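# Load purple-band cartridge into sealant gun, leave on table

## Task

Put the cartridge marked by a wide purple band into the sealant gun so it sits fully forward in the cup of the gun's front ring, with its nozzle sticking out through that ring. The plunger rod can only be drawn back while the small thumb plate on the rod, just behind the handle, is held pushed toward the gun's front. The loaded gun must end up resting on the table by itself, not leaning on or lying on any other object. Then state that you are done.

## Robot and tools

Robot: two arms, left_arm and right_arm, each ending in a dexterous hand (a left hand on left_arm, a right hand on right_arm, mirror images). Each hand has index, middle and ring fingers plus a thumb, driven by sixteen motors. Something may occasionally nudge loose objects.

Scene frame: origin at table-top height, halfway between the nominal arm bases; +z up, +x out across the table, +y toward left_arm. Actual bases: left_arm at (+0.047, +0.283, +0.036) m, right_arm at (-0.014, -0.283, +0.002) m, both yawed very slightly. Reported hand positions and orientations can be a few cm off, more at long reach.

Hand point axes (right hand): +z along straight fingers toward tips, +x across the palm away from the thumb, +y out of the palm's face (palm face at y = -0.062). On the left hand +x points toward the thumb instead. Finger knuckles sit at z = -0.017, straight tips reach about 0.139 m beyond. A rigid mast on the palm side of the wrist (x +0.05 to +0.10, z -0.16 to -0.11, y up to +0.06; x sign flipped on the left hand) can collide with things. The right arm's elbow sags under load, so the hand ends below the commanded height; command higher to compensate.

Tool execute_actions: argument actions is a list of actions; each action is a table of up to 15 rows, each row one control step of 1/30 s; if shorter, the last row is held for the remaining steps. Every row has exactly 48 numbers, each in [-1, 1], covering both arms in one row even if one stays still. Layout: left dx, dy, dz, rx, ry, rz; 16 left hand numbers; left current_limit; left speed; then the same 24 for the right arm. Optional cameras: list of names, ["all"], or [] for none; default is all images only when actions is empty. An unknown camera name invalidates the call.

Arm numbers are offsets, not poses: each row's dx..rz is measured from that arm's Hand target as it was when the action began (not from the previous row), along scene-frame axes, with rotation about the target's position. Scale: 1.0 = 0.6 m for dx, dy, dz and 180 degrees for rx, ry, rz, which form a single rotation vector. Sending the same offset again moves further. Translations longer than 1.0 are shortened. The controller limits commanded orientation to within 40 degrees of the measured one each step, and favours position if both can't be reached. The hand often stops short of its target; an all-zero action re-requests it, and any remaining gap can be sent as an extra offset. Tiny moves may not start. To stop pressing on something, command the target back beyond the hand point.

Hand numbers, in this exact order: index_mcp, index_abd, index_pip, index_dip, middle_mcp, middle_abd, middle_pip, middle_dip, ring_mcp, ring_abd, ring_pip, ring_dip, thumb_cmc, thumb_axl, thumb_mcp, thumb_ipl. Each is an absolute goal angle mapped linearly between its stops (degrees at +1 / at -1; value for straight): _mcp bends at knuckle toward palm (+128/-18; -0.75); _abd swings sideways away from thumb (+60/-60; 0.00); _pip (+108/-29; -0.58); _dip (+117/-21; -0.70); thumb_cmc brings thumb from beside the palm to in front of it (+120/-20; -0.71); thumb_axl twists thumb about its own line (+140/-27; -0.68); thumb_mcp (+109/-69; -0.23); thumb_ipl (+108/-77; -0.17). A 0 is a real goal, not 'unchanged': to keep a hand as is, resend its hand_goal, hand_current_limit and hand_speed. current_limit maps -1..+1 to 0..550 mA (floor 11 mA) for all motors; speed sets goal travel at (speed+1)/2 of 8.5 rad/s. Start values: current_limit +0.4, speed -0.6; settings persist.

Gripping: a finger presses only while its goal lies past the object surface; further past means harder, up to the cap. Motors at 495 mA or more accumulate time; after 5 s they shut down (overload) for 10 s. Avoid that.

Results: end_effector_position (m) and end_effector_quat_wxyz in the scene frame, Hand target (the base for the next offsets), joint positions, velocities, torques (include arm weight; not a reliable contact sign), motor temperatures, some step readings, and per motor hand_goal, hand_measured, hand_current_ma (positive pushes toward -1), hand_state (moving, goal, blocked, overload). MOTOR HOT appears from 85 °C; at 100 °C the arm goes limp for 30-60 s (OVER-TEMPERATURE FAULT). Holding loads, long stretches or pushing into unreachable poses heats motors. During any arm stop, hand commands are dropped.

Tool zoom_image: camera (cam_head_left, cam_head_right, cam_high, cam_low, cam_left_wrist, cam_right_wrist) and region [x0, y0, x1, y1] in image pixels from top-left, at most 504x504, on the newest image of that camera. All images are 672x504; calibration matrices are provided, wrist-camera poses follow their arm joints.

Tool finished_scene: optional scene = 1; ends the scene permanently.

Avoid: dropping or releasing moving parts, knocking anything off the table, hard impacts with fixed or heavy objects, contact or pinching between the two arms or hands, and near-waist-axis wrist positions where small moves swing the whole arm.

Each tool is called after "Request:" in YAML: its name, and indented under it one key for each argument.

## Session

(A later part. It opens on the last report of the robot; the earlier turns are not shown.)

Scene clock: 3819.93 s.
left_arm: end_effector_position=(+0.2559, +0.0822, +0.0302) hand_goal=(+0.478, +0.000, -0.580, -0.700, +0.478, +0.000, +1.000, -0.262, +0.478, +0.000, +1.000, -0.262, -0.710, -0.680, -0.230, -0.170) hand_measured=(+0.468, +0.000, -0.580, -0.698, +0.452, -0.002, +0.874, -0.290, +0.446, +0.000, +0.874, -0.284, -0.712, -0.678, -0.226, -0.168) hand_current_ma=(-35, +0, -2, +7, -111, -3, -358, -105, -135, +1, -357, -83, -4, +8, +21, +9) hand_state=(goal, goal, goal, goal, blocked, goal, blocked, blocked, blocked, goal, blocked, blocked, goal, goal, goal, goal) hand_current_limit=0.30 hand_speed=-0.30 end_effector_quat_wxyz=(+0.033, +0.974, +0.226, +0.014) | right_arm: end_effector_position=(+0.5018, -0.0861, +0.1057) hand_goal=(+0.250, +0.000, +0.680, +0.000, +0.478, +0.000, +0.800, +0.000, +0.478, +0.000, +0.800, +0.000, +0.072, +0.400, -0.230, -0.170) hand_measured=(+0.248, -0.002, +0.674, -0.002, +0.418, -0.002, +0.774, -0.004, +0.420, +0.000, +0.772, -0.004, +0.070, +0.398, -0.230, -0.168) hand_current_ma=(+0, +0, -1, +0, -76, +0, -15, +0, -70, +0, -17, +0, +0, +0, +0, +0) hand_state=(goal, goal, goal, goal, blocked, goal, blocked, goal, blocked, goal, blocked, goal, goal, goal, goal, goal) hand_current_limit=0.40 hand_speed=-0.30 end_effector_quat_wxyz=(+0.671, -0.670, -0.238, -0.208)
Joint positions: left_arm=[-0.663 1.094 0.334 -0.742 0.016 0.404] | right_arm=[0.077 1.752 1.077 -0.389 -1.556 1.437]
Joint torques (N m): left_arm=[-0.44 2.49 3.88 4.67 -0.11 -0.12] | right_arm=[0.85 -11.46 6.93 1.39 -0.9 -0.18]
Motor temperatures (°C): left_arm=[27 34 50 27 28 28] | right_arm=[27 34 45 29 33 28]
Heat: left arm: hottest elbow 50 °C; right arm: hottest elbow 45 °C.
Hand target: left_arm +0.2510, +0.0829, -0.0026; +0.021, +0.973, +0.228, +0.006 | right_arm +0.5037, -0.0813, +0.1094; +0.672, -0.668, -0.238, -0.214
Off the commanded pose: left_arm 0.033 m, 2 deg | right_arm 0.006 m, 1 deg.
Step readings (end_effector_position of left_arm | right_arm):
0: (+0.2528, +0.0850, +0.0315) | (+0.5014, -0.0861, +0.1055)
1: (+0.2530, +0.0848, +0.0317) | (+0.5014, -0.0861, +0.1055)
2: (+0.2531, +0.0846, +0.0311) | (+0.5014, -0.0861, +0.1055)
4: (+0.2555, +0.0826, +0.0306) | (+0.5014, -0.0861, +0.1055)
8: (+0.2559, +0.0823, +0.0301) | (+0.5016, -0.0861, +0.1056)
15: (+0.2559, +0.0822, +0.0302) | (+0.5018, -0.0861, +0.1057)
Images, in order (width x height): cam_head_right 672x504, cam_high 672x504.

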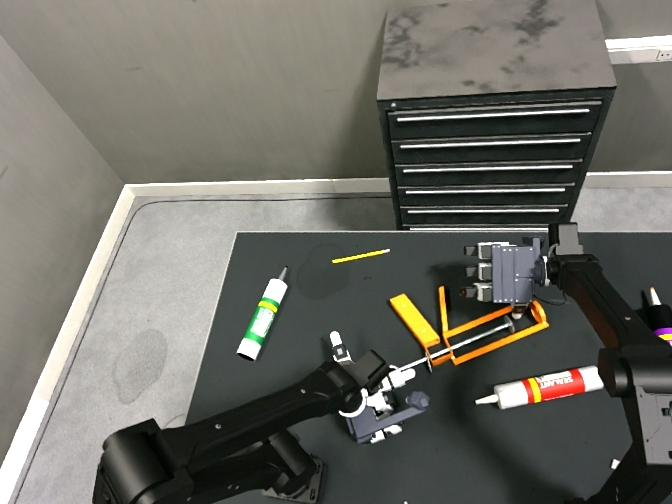

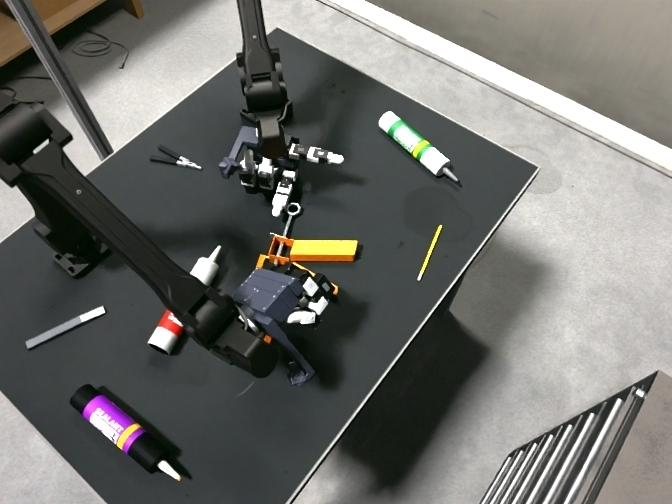

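Request:
execute_actions:
  actions: []
  cameras: ["cam_left_wrist","cam_low","cam_high"]

Request:
zoom_image:
  camera: "cam_high"
  region: [200, 100, 368, 226]

Request:
zoom_image:
  camera: "cam_low"
  region: [340, 130, 480, 235]

Scene clock: 3840.30 s.
left_arm: end_effector_position=(+0.2559, +0.0822, +0.0302) hand_goal=(+0.478, +0.000, -0.580, -0.700, +0.478, +0.000, +1.000, -0.262, +0.478, +0.000, +1.000, -0.262, -0.710, -0.680, -0.230, -0.170) hand_measured=(+0.468, +0.000, -0.580, -0.698, +0.452, -0.002, +0.874, -0.290, +0.446, +0.000, +0.874, -0.284, -0.712, -0.678, -0.226, -0.168) hand_current_ma=(-35, +0, -2, +7, -111, -3, -358, -105, -135, +1, -357, -83, -4, +8, +21, +9) hand_state=(goal, goal, goal, goal, blocked, goal, blocked, blocked, blocked, goal, blocked, blocked, goal, goal, goal, goal) hand_current_limit=0.30 hand_speed=-0.30 end_effector_quat_wxyz=(+0.033, +0.974, +0.226, +0.014) | right_arm: end_effector_position=(+0.5018, -0.0861, +0.1057) hand_goal=(+0.250, +0.000, +0.680, +0.000, +0.478, +0.000, +0.800, +0.000, +0.478, +0.000, +0.800, +0.000, +0.072, +0.400, -0.230, -0.170) hand_measured=(+0.248, -0.002, +0.674, -0.002, +0.418, -0.002, +0.774, -0.004, +0.420, +0.000, +0.772, -0.004, +0.070, +0.398, -0.230, -0.168) hand_current_ma=(+0, +0, -1, +0, -76, +0, -15, +0, -70, +0, -17, +0, +0, +0, +0, +0) hand_state=(goal, goal, goal, goal, blocked, goal, blocked, goal, blocked, goal, blocked, goal, goal, goal, goal, goal) hand_current_limit=0.40 hand_speed=-0.30 end_effector_quat_wxyz=(+0.671, -0.670, -0.238, -0.208)
Joint positions: left_arm=[-0.663 1.094 0.334 -0.742 0.016 0.404] | right_arm=[0.077 1.752 1.077 -0.388 -1.556 1.437]
Joint velocities: within noise
Joint torques (N m): left_arm=[-0.26 2.55 3.81 4.75 -0.12 -0.08] | right_arm=[0.91 -11.46 6.93 1.43 -0.91 -0.2]
Motor temperatures (°C): left_arm=[27 34 49 27 28 28] | right_arm=[27 34 44 29 33 28]
Heat: left arm: hottest elbow 49 °C; right arm: hottest elbow 44 °C.
Hand target: left_arm +0.2510, +0.0829, -0.0026; +0.021, +0.973, +0.228, +0.006 | right_arm +0.5038, -0.0813, +0.1094; +0.672, -0.668, -0.238, -0.214
Off the commanded pose: left_arm 0.033 m, 2 deg | right_arm 0.006 m, 1 deg.
camera_calibration:
cam_left_wrist: T_world_to_cam=[[-0.96254, 0.270324, -0.02103, 0.190072], [0.162725, 0.637967, 0.752675, -0.176122], [0.216883, 0.721057, -0.658057, 0.0259994], [0, 0, 0, 1]] pos_world=[0.205972, 0.0422322, 0.153669]
Images, in order (width x height): cam_high 672x504, cam_low 672x504, cam_left_wrist 672x504.

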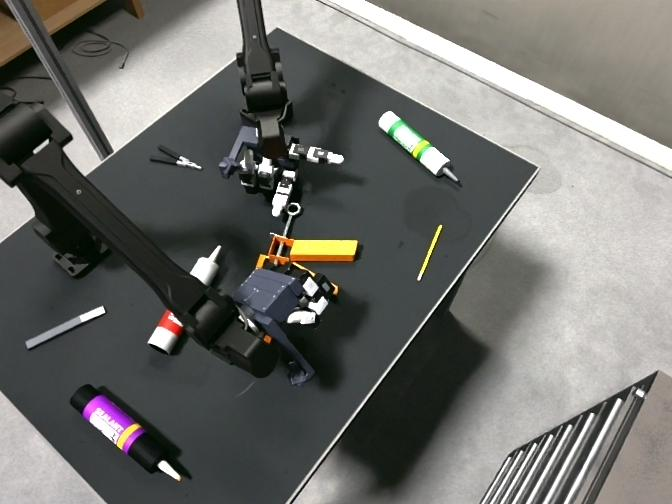

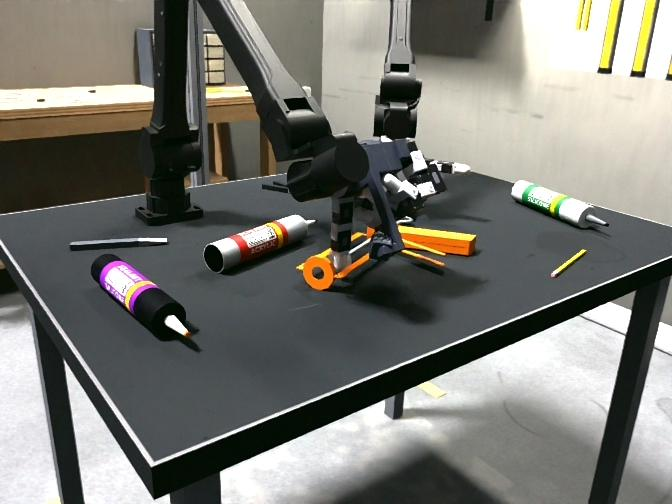

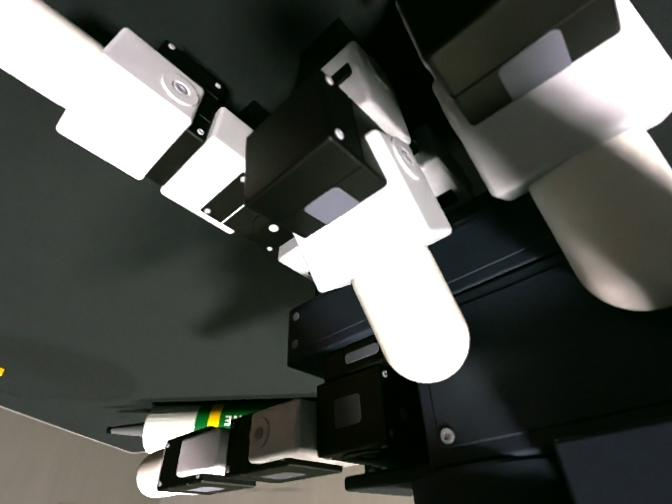

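Scaled by 3.000 from the camera's 672x504 image, which has a finer 960x720 frame.

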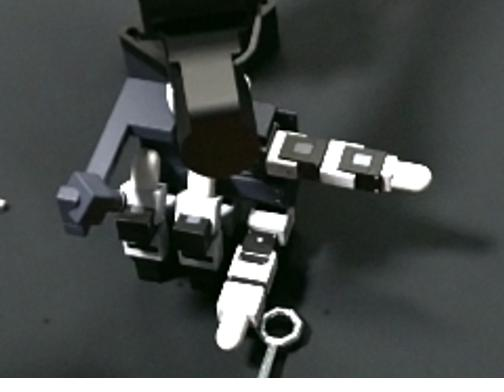

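Scaled by 3.600 from the camera's 672x504 image, which has a finer 960x720 frame.

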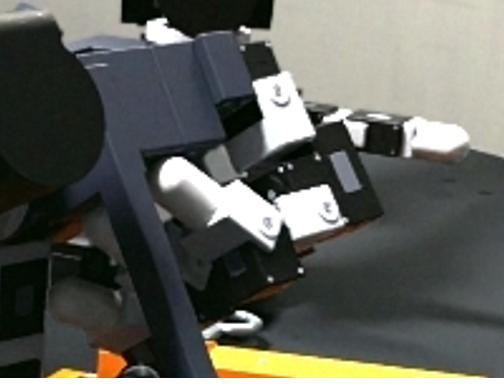

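Request:
zoom_image:
  camera: "cam_high"
  region: [230, 150, 314, 220]

Request:
zoom_image:
  camera: "cam_low"
  region: [370, 170, 440, 235]

Scaled by 6.000 from the camera's 672x504 image, which has a finer 960x720 frame.

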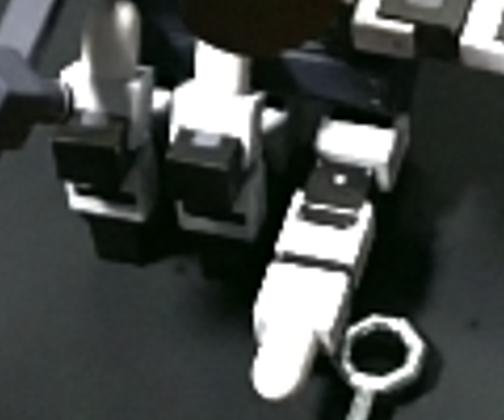

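Scaled by 7.200 from the camera's 672x504 image, which has a finer 960x720 frame.

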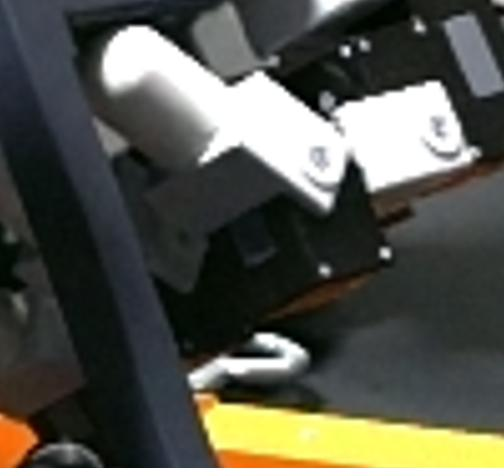

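Request:
execute_actions:
  actions:
    - [[0,0,0.14,0,0,0,0.478,0,-0.58,-0.7,0.478,0,1,-0.262,0.478,0,1,-0.262,-0.71,-0.68,-0.23,-0.17,0.3,-0.3,0,0,0,0,0,0,0.25,0,0.68,0,0.478,0,0.8,0,0.478,0,0.8,0,0.072,0.4,-0.23,-0.17,0.4,-0.3]]
    - [[0,0,0.0,0,0,0,0.27,0,-0.58,-0.7,0.6,0,0.87,-0.262,0.6,0,0.87,-0.262,-0.71,-0.68,-0.23,-0.17,0.5,-0.3,0,0,0,0,0,0,0.25,0,0.68,0,0.478,0,0.8,0,0.478,0,0.8,0,0.072,0.4,-0.23,-0.17,0.4,-0.3]]
  cameras: ["cam_head_right", "cam_high"]

Request:
zoom_image:
  camera: "cam_head_right"
  region: [370, 300, 496, 405]

Request:
zoom_image:
  camera: "cam_high"
  region: [220, 150, 346, 255]

Scene clock: 3893.03 s.
left_arm: end_effector_position=(+0.2387, +0.0976, +0.0602) hand_goal=(+0.270, +0.000, -0.580, -0.700, +0.600, +0.000, +0.870, -0.262, +0.600, +0.000, +0.870, -0.262, -0.710, -0.680, -0.230, -0.170) hand_measured=(+0.262, +0.000, -0.580, -0.698, +0.468, -0.002, +0.848, -0.282, +0.470, +0.000, +0.844, -0.280, -0.712, -0.678, -0.226, -0.168) hand_current_ma=(-30, +0, -2, +7, -412, -3, -87, -72, -413, +1, -97, -67, -3, +8, +21, +9) hand_state=(goal, goal, goal, goal, blocked, goal, blocked, goal, blocked, goal, blocked, goal, goal, goal, goal, goal) hand_current_limit=0.50 hand_speed=-0.30 end_effector_quat_wxyz=(+0.002, +0.973, +0.230, -0.008) | right_arm: end_effector_position=(+0.5024, -0.0861, +0.1060) hand_goal=(+0.250, +0.000, +0.680, +0.000, +0.478, +0.000, +0.800, +0.000, +0.478, +0.000, +0.800, +0.000, +0.072, +0.400, -0.230, -0.170) hand_measured=(+0.248, -0.002, +0.674, -0.002, +0.418, -0.002, +0.774, -0.004, +0.420, +0.000, +0.772, -0.004, +0.070, +0.398, -0.230, -0.168) hand_current_ma=(+0, +0, -1, +0, -76, +0, -15, +0, -70, +0, -17, +0, +0, +0, +0, +0) hand_state=(goal, goal, goal, goal, blocked, goal, blocked, goal, blocked, goal, blocked, goal, goal, goal, goal, goal) hand_current_limit=0.40 hand_speed=-0.30 end_effector_quat_wxyz=(+0.671, -0.670, -0.239, -0.208)
Joint positions: left_arm=[-0.665 0.959 0.385 -1.005 0.016 0.395] | right_arm=[0.077 1.752 1.077 -0.382 -1.556 1.443]
Joint torques (N m): left_arm=[0.38 -3.9 11.78 0.32 -0.04 -0.05] | right_arm=[0.91 -11.52 6.82 1.44 -0.89 -0.19]
Heat: left arm: hottest elbow 46 °C; right arm: hottest elbow 44 °C.
Hand target: left_arm +0.2510, +0.0829, +0.0814; +0.021, +0.973, +0.228, +0.006 | right_arm +0.5038, -0.0813, +0.1094; +0.672, -0.668, -0.238, -0.214
Off the commanded pose: left_arm 0.029 m, 3 deg | right_arm 0.006 m, 1 deg.
Step readings (end_effector_position of left_arm | right_arm):
0: (+0.2559, +0.0822, +0.0302) | (+0.5018, -0.0861, +0.1057)
1: (+0.2558, +0.0823, +0.0302) | (+0.5018, -0.0861, +0.1057)
2: (+0.2563, +0.0820, +0.0317) | (+0.5018, -0.0861, +0.1057)
4: (+0.2534, +0.0847, +0.0336) | (+0.5018, -0.0861, +0.1057)
8: (+0.2401, +0.0963, +0.0394) | (+0.5018, -0.0861, +0.1057)
15: (+0.2410, +0.0954, +0.0581) | (+0.5020, -0.0861, +0.1058)
16: (+0.2413, +0.0952, +0.0594) | (+0.5021, -0.0861, +0.1059)
17: (+0.2412, +0.0952, +0.0601) | (+0.5020, -0.0861, +0.1058)
19: (+0.2406, +0.0958, +0.0605) | (+0.5021, -0.0861, +0.1059)
23: (+0.2391, +0.0971, +0.0600) | (+0.5022, -0.0861, +0.1059)
30: (+0.2387, +0.0975, +0.0602) | (+0.5023, -0.0861, +0.1060)
Images, in order (width x height): cam_head_right 672x504, cam_high 672x504.

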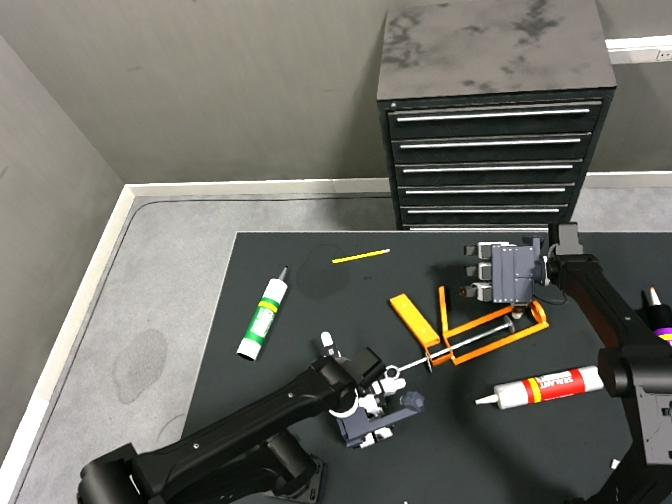

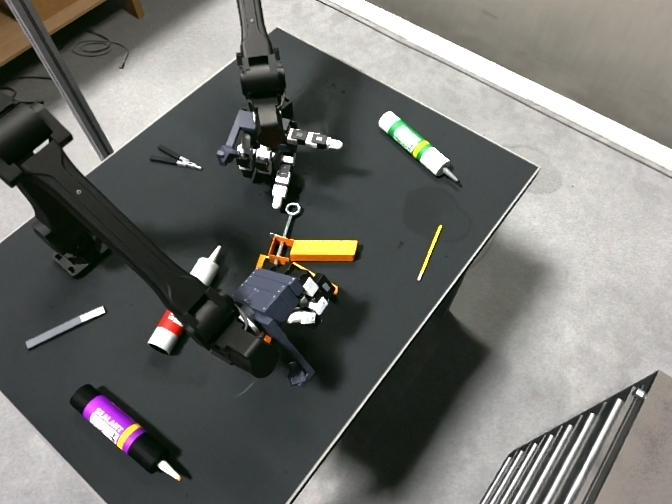

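Scaled by 4.000 from the camera's 672x504 image, which has a finer 960x720 frame.

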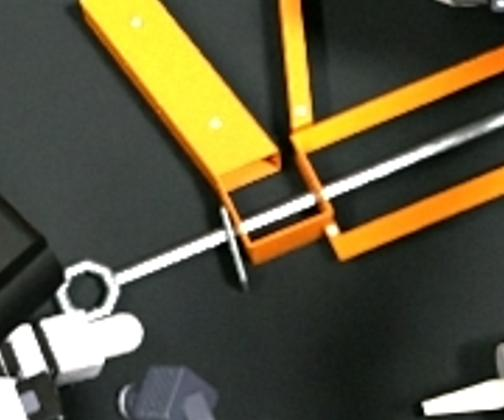

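Scaled by 4.000 from the camera's 672x504 image, which has a finer 960x720 frame.

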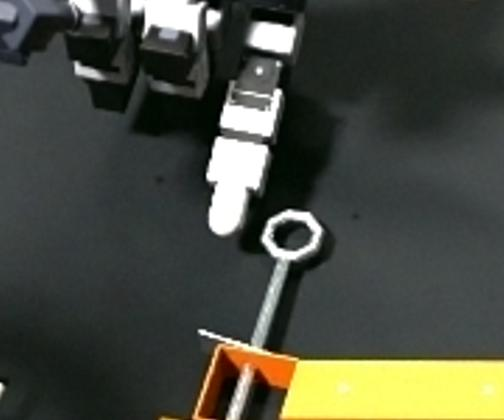

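Request:
execute_actions:
  actions:
    - [[0.009,-0.018,-0.055,0,0,0,0.27,0,-0.58,-0.7,0.48,0,0.86,-0.262,0.48,0,0.86,-0.262,-0.71,-0.68,-0.23,-0.17,0.5,-0.3,0,0,0,0,0,0,0.25,0,0.68,0,0.478,0,0.8,0,0.478,0,0.8,0,0.072,0.4,-0.23,-0.17,0.4,-0.3]]
  cameras: ["cam_head_right", "cam_high"]

Request:
zoom_image:
  camera: "cam_head_right"
  region: [370, 300, 496, 405]

Request:
zoom_image:
  camera: "cam_high"
  region: [220, 170, 346, 275]

Scene clock: 3901.33 s.
left_arm: end_effector_position=(+0.2538, +0.0786, +0.0481) hand_goal=(+0.270, +0.000, -0.580, -0.700, +0.480, +0.000, +0.860, -0.262, +0.480, +0.000, +0.860, -0.262, -0.710, -0.680, -0.230, -0.170) hand_measured=(+0.262, +0.000, -0.580, -0.698, +0.458, -0.002, +0.850, -0.274, +0.458, +0.000, +0.848, -0.274, -0.712, -0.678, -0.226, -0.168) hand_current_ma=(-30, +0, -2, +7, -92, -3, -38, -41, -85, +1, -45, -39, -3, +8, +21, +9) hand_state=(goal, goal, goal, goal, blocked, goal, goal, goal, blocked, goal, goal, goal, goal, goal, goal, goal) hand_current_limit=0.50 hand_speed=-0.30 end_effector_quat_wxyz=(+0.020, +0.973, +0.229, +0.004) | right_arm: end_effector_position=(+0.5026, -0.0861, +0.1061) hand_goal=(+0.250, +0.000, +0.680, +0.000, +0.478, +0.000, +0.800, +0.000, +0.478, +0.000, +0.800, +0.000, +0.072, +0.400, -0.230, -0.170) hand_measured=(+0.248, -0.002, +0.674, -0.002, +0.418, -0.002, +0.774, -0.004, +0.420, +0.000, +0.772, -0.004, +0.070, +0.398, -0.230, -0.168) hand_current_ma=(+0, +0, -1, +0, -76, +0, -15, +0, -70, +0, -17, +0, +0, +0, +0, +0) hand_state=(goal, goal, goal, goal, blocked, goal, blocked, goal, blocked, goal, blocked, goal, goal, goal, goal, goal) hand_current_limit=0.40 hand_speed=-0.30 end_effector_quat_wxyz=(+0.671, -0.670, -0.239, -0.208)
Joint positions: left_arm=[-0.688 1.056 0.385 -0.863 0.015 0.372] | right_arm=[0.077 1.752 1.077 -0.379 -1.556 1.446]
Joint torques (N m): left_arm=[-0.44 -2.55 8.4 1.18 -0.1 -0.04] | right_arm=[0.91 -11.58 6.76 1.44 -0.89 -0.19]
Heat: left arm: hottest elbow 46 °C; right arm: hottest elbow 44 °C.
Hand target: left_arm +0.2563, +0.0721, +0.0484; +0.021, +0.973, +0.228, +0.006 | right_arm +0.5038, -0.0813, +0.1094; +0.672, -0.668, -0.238, -0.214
Off the commanded pose: left_arm 0.007 m, 0 deg | right_arm 0.006 m, 1 deg.
Step readings (end_effector_position of left_arm | right_arm):
0: (+0.2386, +0.0976, +0.0602) | (+0.5023, -0.0861, +0.1060)
1: (+0.2386, +0.0975, +0.0602) | (+0.5023, -0.0861, +0.1060)
2: (+0.2395, +0.0965, +0.0606) | (+0.5023, -0.0861, +0.1060)
4: (+0.2436, +0.0912, +0.0608) | (+0.5023, -0.0861, +0.1060)
8: (+0.2494, +0.0827, +0.0545) | (+0.5023, -0.0861, +0.1060)
15: (+0.2526, +0.0794, +0.0477) | (+0.5025, -0.0861, +0.1061)
Images, in order (width x height): cam_head_right 672x504, cam_high 672x504.

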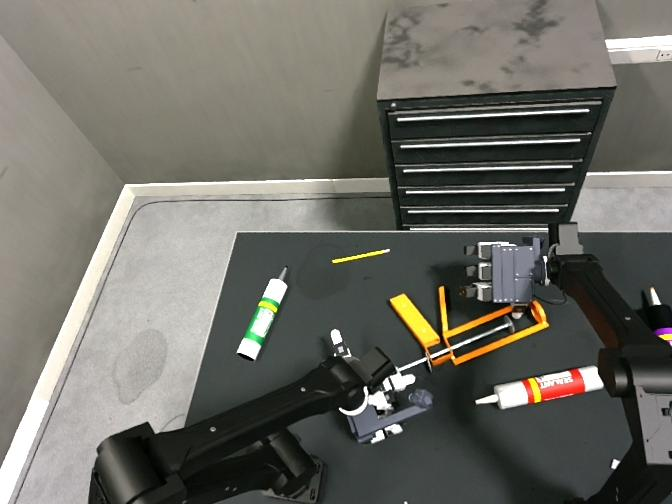

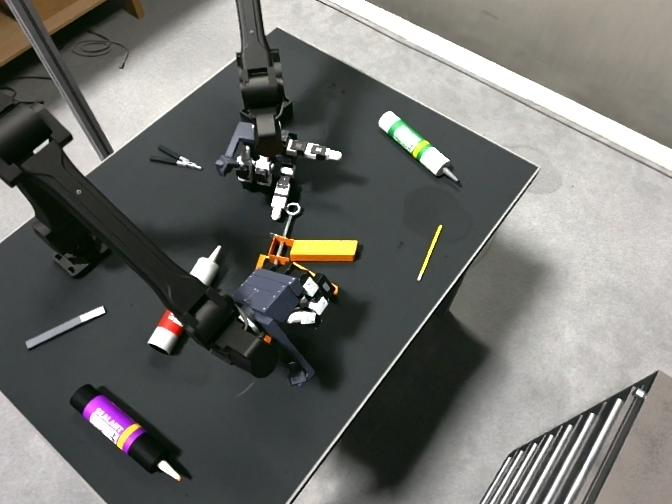

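Scaled by 4.000 from the camera's 672x504 image, which has a finer 960x720 frame.

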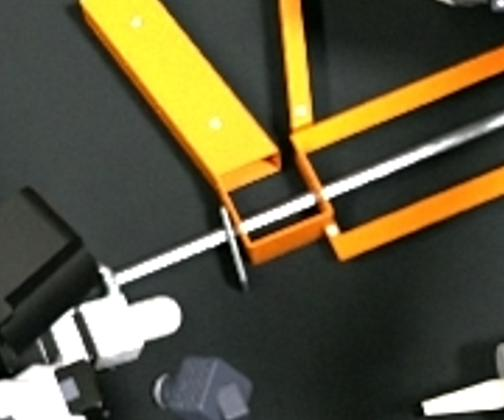

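Scaled by 4.000 from the camera's 672x504 image, which has a finer 960x720 frame.

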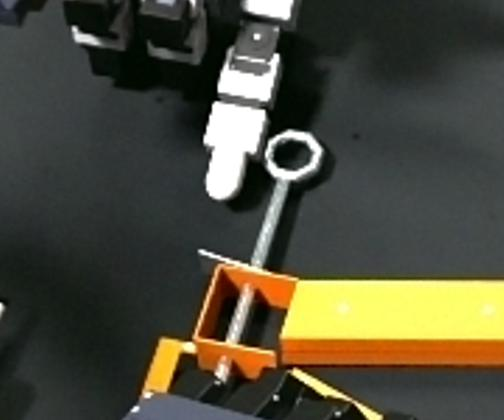

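Request:
execute_actions:
  actions:
    - [[0.0,0.0,0.075,0,0,0,0.27,-0.08,-0.58,-0.7,0.48,0,0.86,-0.262,0.48,0,0.86,-0.262,-0.71,-0.68,-0.23,-0.17,0.5,-0.3,0,0,0,0,0,0,0.25,0,0.68,0,0.478,0,0.8,0,0.478,0,0.8,0,0.072,0.4,-0.23,-0.17,0.4,-0.3]]
    - [[0.019,-0.049,0.0,0,0,0,0.18,-0.08,-0.58,-0.7,0.48,0,0.86,-0.262,0.48,0,0.86,-0.262,-0.71,-0.68,-0.23,-0.17,0.5,-0.3,0,0,0,0,0,0,0.25,0,0.68,0,0.478,0,0.8,0,0.478,0,0.8,0,0.072,0.4,-0.23,-0.17,0.4,-0.3]]
  cameras: ["cam_head_right", "cam_high"]

Request:
zoom_image:
  camera: "cam_head_right"
  region: [370, 300, 496, 405]

Request:
zoom_image:
  camera: "cam_high"
  region: [220, 170, 346, 275]

Scene clock: 3940.07 s.
left_arm: end_effector_position=(+0.2549, +0.0606, +0.0799) hand_goal=(+0.180, -0.080, -0.580, -0.700, +0.480, +0.000, +0.860, -0.262, +0.480, +0.000, +0.860, -0.262, -0.710, -0.680, -0.230, -0.170) hand_measured=(+0.172, -0.078, -0.580, -0.698, +0.458, -0.002, +0.850, -0.274, +0.458, +0.000, +0.848, -0.274, -0.712, -0.678, -0.226, -0.168) hand_current_ma=(-28, +8, +0, +7, -92, -3, -38, -41, -85, +1, -45, -39, -3, +8, +21, +9) hand_state=(goal, goal, goal, goal, blocked, goal, goal, goal, blocked, goal, goal, goal, goal, goal, goal, goal) hand_current_limit=0.50 hand_speed=-0.30 end_effector_quat_wxyz=(+0.006, +0.973, +0.229, -0.004) | right_arm: end_effector_position=(+0.5030, -0.0861, +0.1064) hand_goal=(+0.250, +0.000, +0.680, +0.000, +0.478, +0.000, +0.800, +0.000, +0.478, +0.000, +0.800, +0.000, +0.072, +0.400, -0.230, -0.170) hand_measured=(+0.248, -0.002, +0.674, -0.002, +0.418, -0.002, +0.774, -0.004, +0.420, +0.000, +0.772, -0.004, +0.070, +0.398, -0.230, -0.168) hand_current_ma=(+0, +0, -1, +0, -76, +0, -15, +0, -70, +0, -17, +0, +0, +0, +0, +0) hand_state=(goal, goal, goal, goal, blocked, goal, blocked, goal, blocked, goal, blocked, goal, goal, goal, goal, goal) hand_current_limit=0.40 hand_speed=-0.30 end_effector_quat_wxyz=(+0.671, -0.670, -0.239, -0.208)
Joint positions: left_arm=[-0.747 1.044 0.49 -1.011 0.013 0.314] | right_arm=[0.077 1.752 1.077 -0.373 -1.556 1.45]
Joint torques (N m): left_arm=[-0.73 -2.96 11.85 1.18 -0.11 -0.03] | right_arm=[0.91 -11.52 6.71 1.44 -0.89 -0.2]
Heat: left arm: hottest elbow 47 °C; right arm: hottest elbow 43 °C.
Hand target: left_arm +0.2679, +0.0427, +0.0936; +0.021, +0.973, +0.228, +0.006 | right_arm +0.5038, -0.0813, +0.1094; +0.672, -0.668, -0.238, -0.214
Off the commanded pose: left_arm 0.026 m, 2 deg | right_arm 0.006 m, 1 deg.
Step readings (end_effector_position of left_arm | right_arm):
0: (+0.2538, +0.0786, +0.0481) | (+0.5026, -0.0861, +0.1061)
1: (+0.2538, +0.0786, +0.0481) | (+0.5026, -0.0861, +0.1061)
2: (+0.2526, +0.0795, +0.0476) | (+0.5026, -0.0861, +0.1061)
4: (+0.2482, +0.0833, +0.0487) | (+0.5025, -0.0861, +0.1061)
8: (+0.2439, +0.0873, +0.0585) | (+0.5025, -0.0861, +0.1061)
15: (+0.2462, +0.0852, +0.0719) | (+0.5027, -0.0861, +0.1062)
16: (+0.2462, +0.0852, +0.0722) | (+0.5027, -0.0861, +0.1062)
17: (+0.2460, +0.0841, +0.0728) | (+0.5028, -0.0861, +0.1062)
19: (+0.2461, +0.0796, +0.0744) | (+0.5028, -0.0861, +0.1062)
23: (+0.2494, +0.0657, +0.0793) | (+0.5028, -0.0861, +0.1063)
30: (+0.2546, +0.0601, +0.0807) | (+0.5029, -0.0861, +0.1063)
Images, in order (width x height): cam_head_right 672x504, cam_high 672x504.

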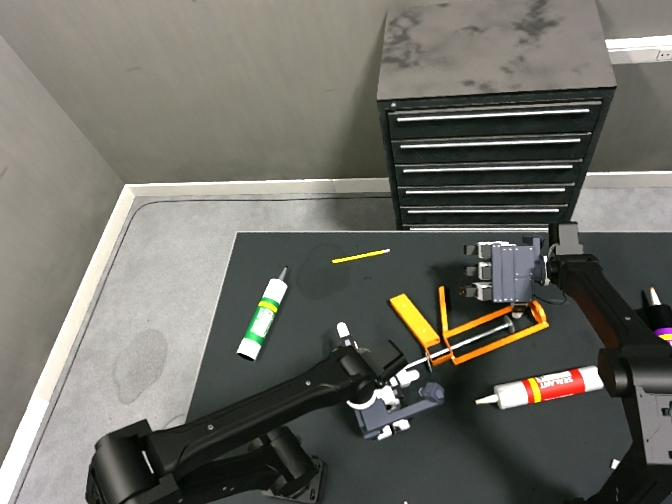

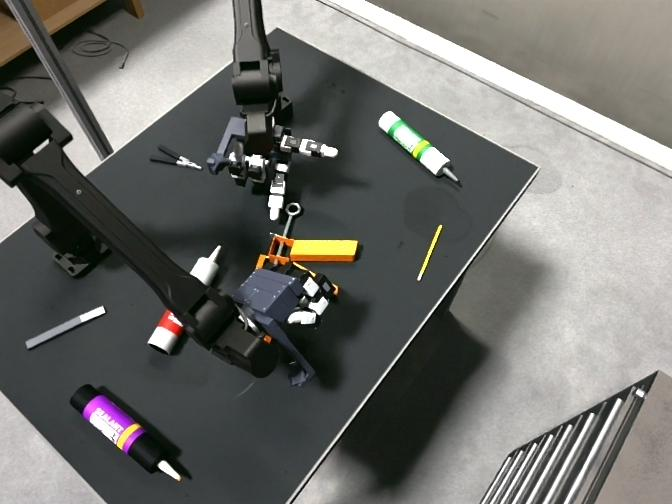

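Scaled by 4.000 from the camera's 672x504 image, which has a finer 960x720 frame.

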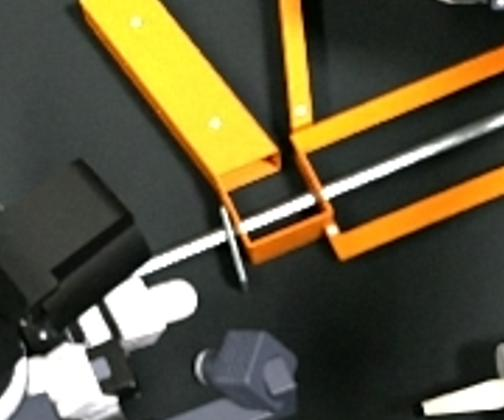

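Scaled by 4.000 from the camera's 672x504 image, which has a finer 960x720 frame.

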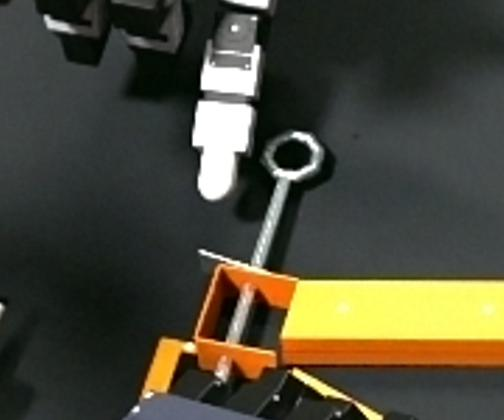

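Request:
execute_actions:
  actions:
    - [[0.004,0.0,-0.056,0,0,0,0.18,-0.08,-0.58,-0.7,0.48,0,0.86,-0.262,0.48,0,0.86,-0.262,-0.71,-0.68,-0.23,-0.17,0.5,-0.3,0,0,0,0,0,0,0.25,0,0.68,0,0.478,0,0.8,0,0.478,0,0.8,0,0.072,0.4,-0.23,-0.17,0.4,-0.3]]
  cameras: ["cam_head_right", "cam_high"]

Request:
zoom_image:
  camera: "cam_head_right"
  region: [370, 300, 496, 405]

Request:
zoom_image:
  camera: "cam_high"
  region: [220, 170, 346, 275]

Scene clock: 3952.87 s.
left_arm: end_effector_position=(+0.2729, +0.0424, +0.0677) hand_goal=(+0.180, -0.080, -0.580, -0.700, +0.480, +0.000, +0.860, -0.262, +0.480, +0.000, +0.860, -0.262, -0.710, -0.680, -0.230, -0.170) hand_measured=(+0.172, -0.078, -0.580, -0.698, +0.458, -0.002, +0.850, -0.274, +0.458, +0.000, +0.848, -0.274, -0.712, -0.678, -0.226, -0.168) hand_current_ma=(-28, +8, +0, +7, -92, -3, -38, -41, -85, +1, -45, -39, -3, +8, +21, +9) hand_state=(goal, goal, goal, goal, blocked, goal, goal, goal, blocked, goal, goal, goal, goal, goal, goal, goal) hand_current_limit=0.50 hand_speed=-0.30 end_effector_quat_wxyz=(+0.028, +0.973, +0.229, +0.009) | right_arm: end_effector_position=(+0.5031, -0.0861, +0.1064) hand_goal=(+0.250, +0.000, +0.680, +0.000, +0.478, +0.000, +0.800, +0.000, +0.478, +0.000, +0.800, +0.000, +0.072, +0.400, -0.230, -0.170) hand_measured=(+0.248, -0.002, +0.674, -0.002, +0.418, -0.002, +0.774, -0.004, +0.420, +0.000, +0.772, -0.004, +0.070, +0.398, -0.230, -0.168) hand_current_ma=(+0, +0, -1, +0, -76, +0, -15, +0, -70, +0, -17, +0, +0, +0, +0, +0) hand_state=(goal, goal, goal, goal, blocked, goal, blocked, goal, blocked, goal, blocked, goal, goal, goal, goal, goal) hand_current_limit=0.40 hand_speed=-0.30 end_effector_quat_wxyz=(+0.671, -0.670, -0.239, -0.208)
Joint positions: left_arm=[-0.747 1.13 0.49 -0.873 0.013 0.313] | right_arm=[0.077 1.752 1.077 -0.372 -1.556 1.452]
Joint torques (N m): left_arm=[0.44 -3.96 7.2 1.43 -0.14 0] | right_arm=[0.91 -11.58 6.67 1.42 -0.88 -0.2]
Heat: left arm: hottest elbow 51 °C; right arm: hottest elbow 43 °C.
Hand target: left_arm +0.2703, +0.0427, +0.0599; +0.021, +0.973, +0.228, +0.006 | right_arm +0.5037, -0.0813, +0.1094; +0.672, -0.668, -0.238, -0.214
Off the commanded pose: left_arm 0.008 m, 1 deg | right_arm 0.006 m, 1 deg.
Step readings (end_effector_position of left_arm | right_arm):
0: (+0.2549, +0.0607, +0.0799) | (+0.5030, -0.0861, +0.1064)
1: (+0.2552, +0.0604, +0.0799) | (+0.5030, -0.0861, +0.1064)
2: (+0.2566, +0.0590, +0.0800) | (+0.5030, -0.0861, +0.1064)
4: (+0.2619, +0.0535, +0.0787) | (+0.5030, -0.0861, +0.1064)
8: (+0.2688, +0.0466, +0.0713) | (+0.5030, -0.0861, +0.1064)
15: (+0.2722, +0.0431, +0.0672) | (+0.5030, -0.0861, +0.1064)
Images, in order (width x height): cam_head_right 672x504, cam_high 672x504.

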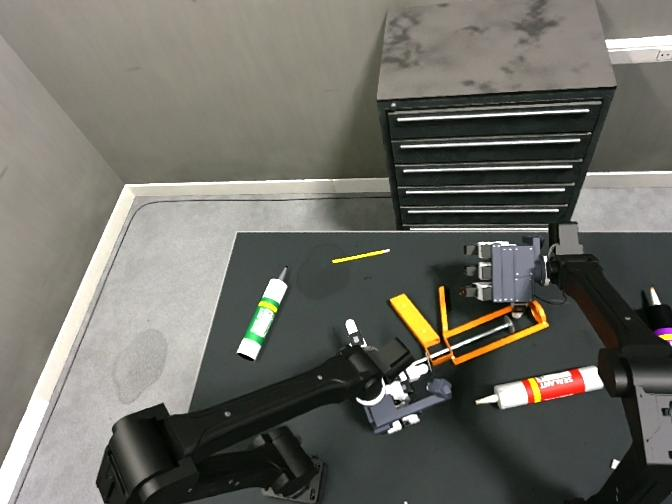

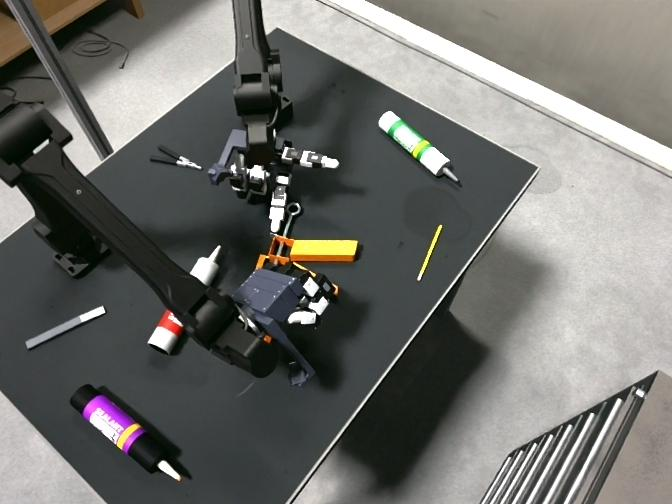

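Scaled by 4.000 from the camera's 672x504 image, which has a finer 960x720 frame.

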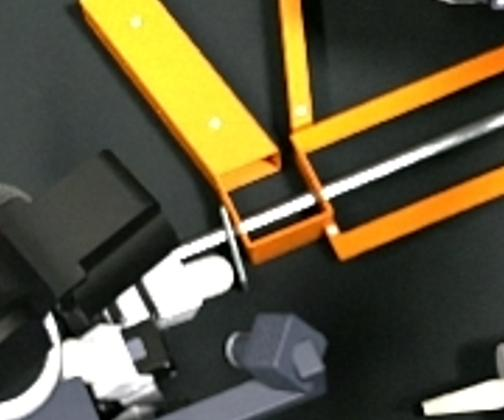

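Scaled by 4.000 from the camera's 672x504 image, which has a finer 960x720 frame.

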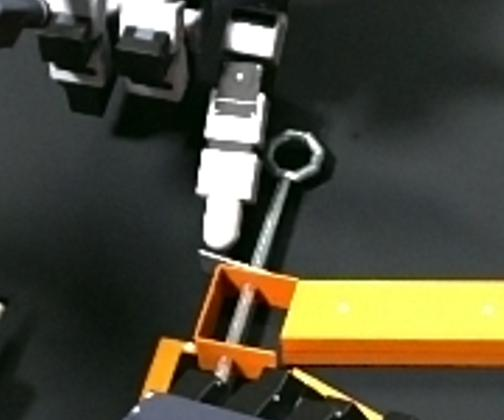

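Request:
execute_actions:
  actions:
    - [[0.0,0.0,-0.008,0,0,0,0.2,-0.08,-0.58,-0.7,0.48,0,0.86,-0.262,0.48,0,0.86,-0.262,-0.71,-0.68,-0.23,-0.17,0.75,-0.3,-0.0163,0.0178,-0.008,0,0,0,0.25,0,0.68,0,0.478,0,0.8,0,0.478,0,0.8,0,0.072,0.4,-0.23,-0.17,0.75,-0.3]]
  cameras: ["cam_head_right", "cam_high"]

Request:
zoom_image:
  camera: "cam_head_right"
  region: [400, 280, 568, 406]

Request:
zoom_image:
  camera: "cam_high"
  region: [220, 170, 346, 275]

Scene clock: 3994.83 s.
left_arm: end_effector_position=(+0.2753, +0.0400, +0.0660) hand_goal=(+0.200, -0.080, -0.580, -0.700, +0.480, +0.000, +0.860, -0.262, +0.480, +0.000, +0.860, -0.262, -0.710, -0.680, -0.230, -0.170) hand_measured=(+0.178, -0.078, -0.580, -0.698, +0.458, -0.002, +0.850, -0.274, +0.458, +0.000, +0.848, -0.274, -0.712, -0.678, -0.226, -0.168) hand_current_ma=(-89, +8, +0, +7, -92, -3, -38, -41, -85, +1, -45, -39, -3, +8, +21, +9) hand_state=(blocked, goal, goal, goal, blocked, goal, goal, goal, blocked, goal, goal, goal, goal, goal, goal, goal) hand_current_limit=0.75 hand_speed=-0.30 end_effector_quat_wxyz=(+0.031, +0.973, +0.229, +0.011) | right_arm: end_effector_position=(+0.4940, -0.0746, +0.0999) hand_goal=(+0.250, +0.000, +0.680, +0.000, +0.478, +0.000, +0.800, +0.000, +0.478, +0.000, +0.800, +0.000, +0.072, +0.400, -0.230, -0.170) hand_measured=(+0.248, -0.002, +0.674, -0.002, +0.418, -0.002, +0.774, -0.004, +0.420, +0.000, +0.772, -0.004, +0.072, +0.398, -0.230, -0.168) hand_current_ma=(+0, +0, -1, +0, -76, +0, -15, +0, -70, +0, -17, +0, +0, +0, +0, +0) hand_state=(goal, goal, goal, goal, blocked, goal, blocked, goal, blocked, goal, blocked, goal, goal, goal, goal, goal) hand_current_limit=0.75 hand_speed=-0.30 end_effector_quat_wxyz=(+0.672, -0.669, -0.245, -0.200)
Joint positions: left_arm=[-0.747 1.141 0.49 -0.854 0.013 0.313] | right_arm=[0.101 1.752 1.057 -0.347 -1.551 1.46]
Joint torques (N m): left_arm=[0.15 -3.84 6.42 1.31 -0.12 0.04] | right_arm=[0.79 -11.99 6.34 1.46 -0.75 -0.2]
Heat: left arm: hottest elbow 51 °C; right arm: hottest elbow 43 °C.
Hand target: left_arm +0.2703, +0.0427, +0.0552; +0.021, +0.973, +0.228, +0.006 | right_arm +0.4940, -0.0707, +0.1046; +0.672, -0.668, -0.238, -0.214
Off the commanded pose: left_arm 0.012 m, 1 deg | right_arm 0.006 m, 2 deg.
Step readings (end_effector_position of left_arm | right_arm):
0: (+0.2729, +0.0424, +0.0677) | (+0.5031, -0.0861, +0.1064)
1: (+0.2729, +0.0424, +0.0677) | (+0.5031, -0.0861, +0.1064)
2: (+0.2732, +0.0421, +0.0677) | (+0.5027, -0.0855, +0.1062)
4: (+0.2739, +0.0414, +0.0675) | (+0.5010, -0.0834, +0.1050)
8: (+0.2748, +0.0405, +0.0662) | (+0.4955, -0.0792, +0.1008)
15: (+0.2753, +0.0400, +0.0659) | (+0.4936, -0.0747, +0.0996)
Images, in order (width x height): cam_head_right 672x504, cam_high 672x504.

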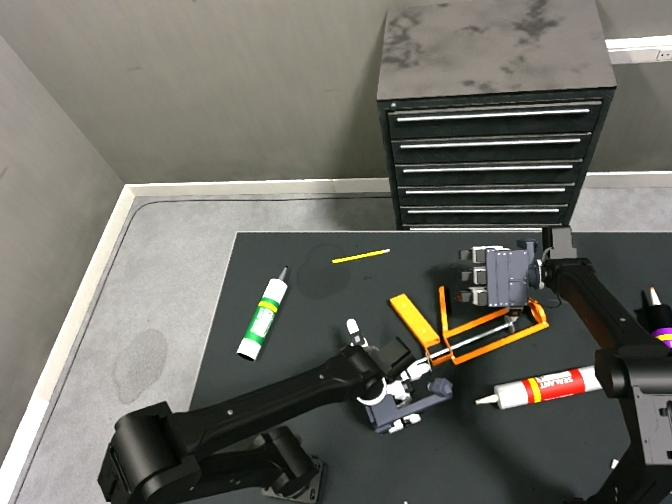

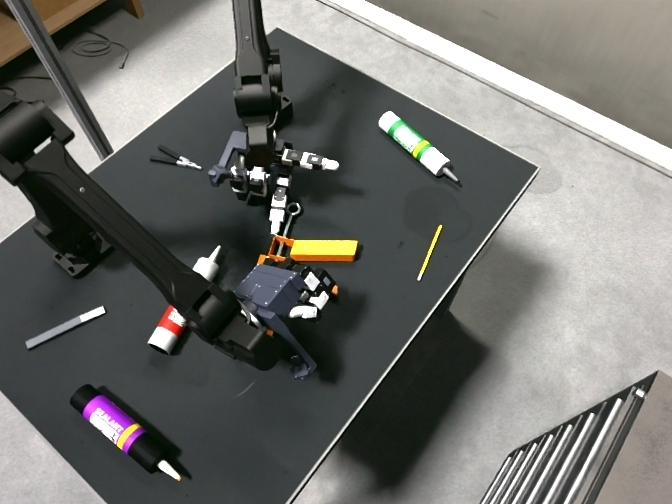

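Scaled by 3.000 from the camera's 672x504 image, which has a finer 960x720 frame.

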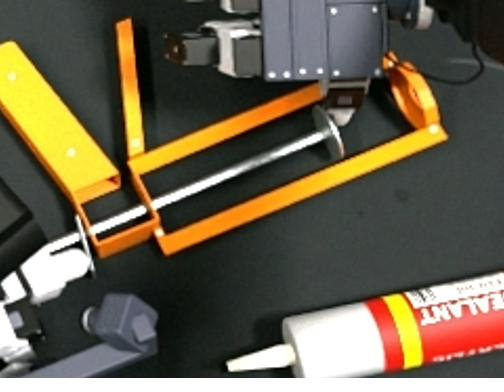

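Scaled by 4.000 from the camera's 672x504 image, which has a finer 960x720 frame.

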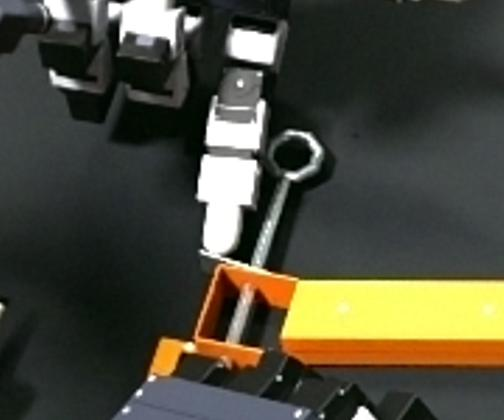

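Request:
execute_actions:
  actions:
    - [[0.012,-0.024,-0.0,0,0,0,0.22,-0.08,-0.58,-0.7,0.48,0,0.86,-0.262,0.48,0,0.86,-0.262,-0.71,-0.68,-0.23,-0.17,0.75,-0.3,-0.012,0.024,0,0,0,0,0.25,0,0.68,0,0.478,0,0.8,0,0.478,0,0.8,0,0.072,0.4,-0.23,-0.17,0.75,-0.3]]
  cameras: ["cam_head_right", "cam_high"]

Request:
zoom_image:
  camera: "cam_head_right"
  region: [400, 280, 568, 406]

Request:
zoom_image:
  camera: "cam_high"
  region: [220, 170, 346, 275]

Scene clock: 4002.67 s.
left_arm: end_effector_position=(+0.2720, +0.0397, +0.0512) hand_goal=(+0.220, -0.080, -0.580, -0.700, +0.480, +0.000, +0.860, -0.262, +0.480, +0.000, +0.860, -0.262, -0.710, -0.680, -0.230, -0.170) hand_measured=(+0.202, -0.078, -0.580, -0.698, +0.458, -0.002, +0.850, -0.274, +0.458, +0.000, +0.848, -0.274, -0.712, -0.678, -0.226, -0.168) hand_current_ma=(-75, +8, -1, +6, -92, -3, -38, -41, -85, +1, -45, -39, -3, +8, +21, +9) hand_state=(goal, goal, goal, goal, blocked, goal, goal, goal, blocked, goal, goal, goal, goal, goal, goal, goal) hand_current_limit=0.75 hand_speed=-0.30 end_effector_quat_wxyz=(+0.014, +0.973, +0.229, +0.002) | right_arm: end_effector_position=(+0.4924, -0.0692, +0.0959) hand_goal=(+0.250, +0.000, +0.680, +0.000, +0.478, +0.000, +0.800, +0.000, +0.478, +0.000, +0.800, +0.000, +0.072, +0.400, -0.230, -0.170) hand_measured=(+0.248, -0.002, +0.674, -0.002, +0.418, -0.002, +0.774, -0.004, +0.420, +0.000, +0.772, -0.004, +0.078, +0.398, -0.228, -0.168) hand_current_ma=(+0, +0, -1, +0, -76, +0, -15, +0, -70, +0, -17, +0, +1, +0, +0, +0) hand_state=(goal, goal, goal, goal, blocked, goal, blocked, goal, blocked, goal, blocked, goal, goal, goal, goal, goal) hand_current_limit=0.75 hand_speed=-0.30 end_effector_quat_wxyz=(+0.667, -0.674, -0.249, -0.198)
Joint positions: left_arm=[-0.759 1.194 0.49 -0.84 0.011 0.301] | right_arm=[0.114 1.75 1.042 -0.281 -1.533 1.512]
Joint torques (N m): left_arm=[-0.38 -4.78 9.18 1.35 -0.14 -0.04] | right_arm=[2.14 -12.51 6.16 1.43 -0.88 -0.13]
Heat: left arm: hottest elbow 51 °C; right arm: hottest elbow 43 °C.
Hand target: left_arm +0.2774, +0.0283, +0.0551; +0.021, +0.973, +0.228, +0.006 | right_arm +0.4869, -0.0563, +0.1046; +0.672, -0.668, -0.238, -0.214
Off the commanded pose: left_arm 0.013 m, 1 deg | right_arm 0.017 m, 2 deg.
Step readings (end_effector_position of left_arm | right_arm):
0: (+0.2753, +0.0400, +0.0660) | (+0.4940, -0.0746, +0.0999)
1: (+0.2753, +0.0400, +0.0658) | (+0.4940, -0.0746, +0.0999)
2: (+0.2754, +0.0400, +0.0654) | (+0.4938, -0.0740, +0.0996)
4: (+0.2748, +0.0398, +0.0622) | (+0.4931, -0.0724, +0.0986)
8: (+0.2724, +0.0399, +0.0534) | (+0.4920, -0.0692, +0.0964)
15: (+0.2719, +0.0398, +0.0511) | (+0.4924, -0.0691, +0.0961)
Images, in order (width x height): cam_head_right 672x504, cam_high 672x504.

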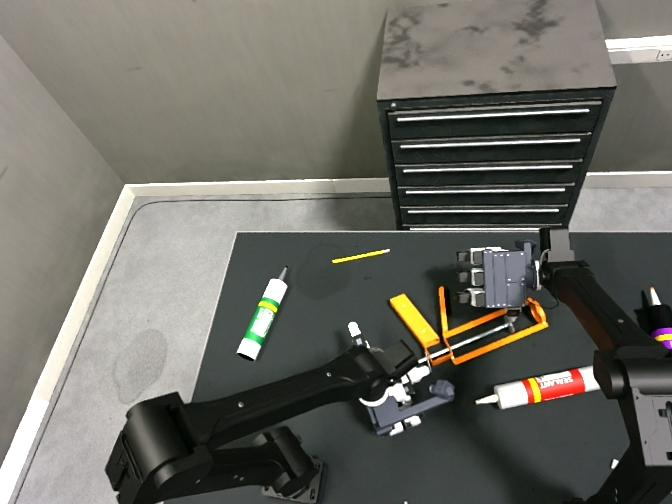

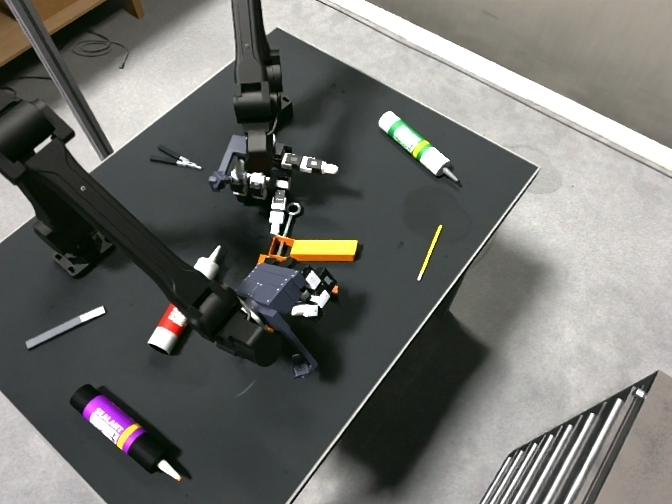

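Scaled by 3.000 from the camera's 672x504 image, which has a finer 960x720 frame.

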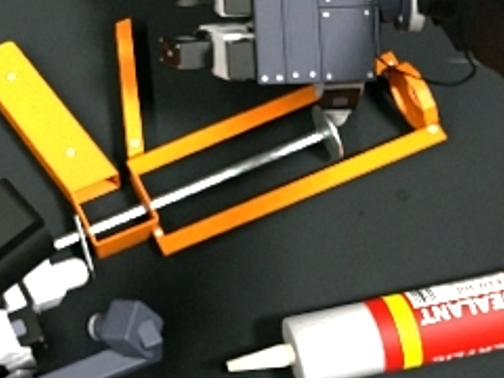

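Scaled by 4.000 from the camera's 672x504 image, which has a finer 960x720 frame.

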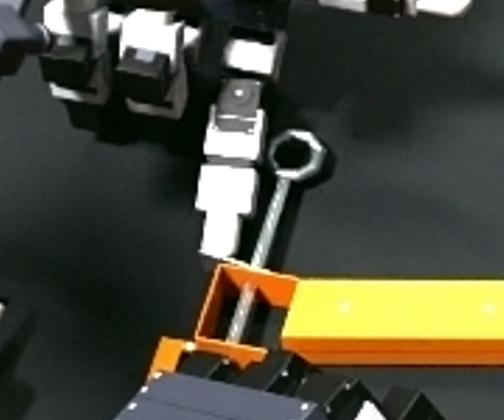

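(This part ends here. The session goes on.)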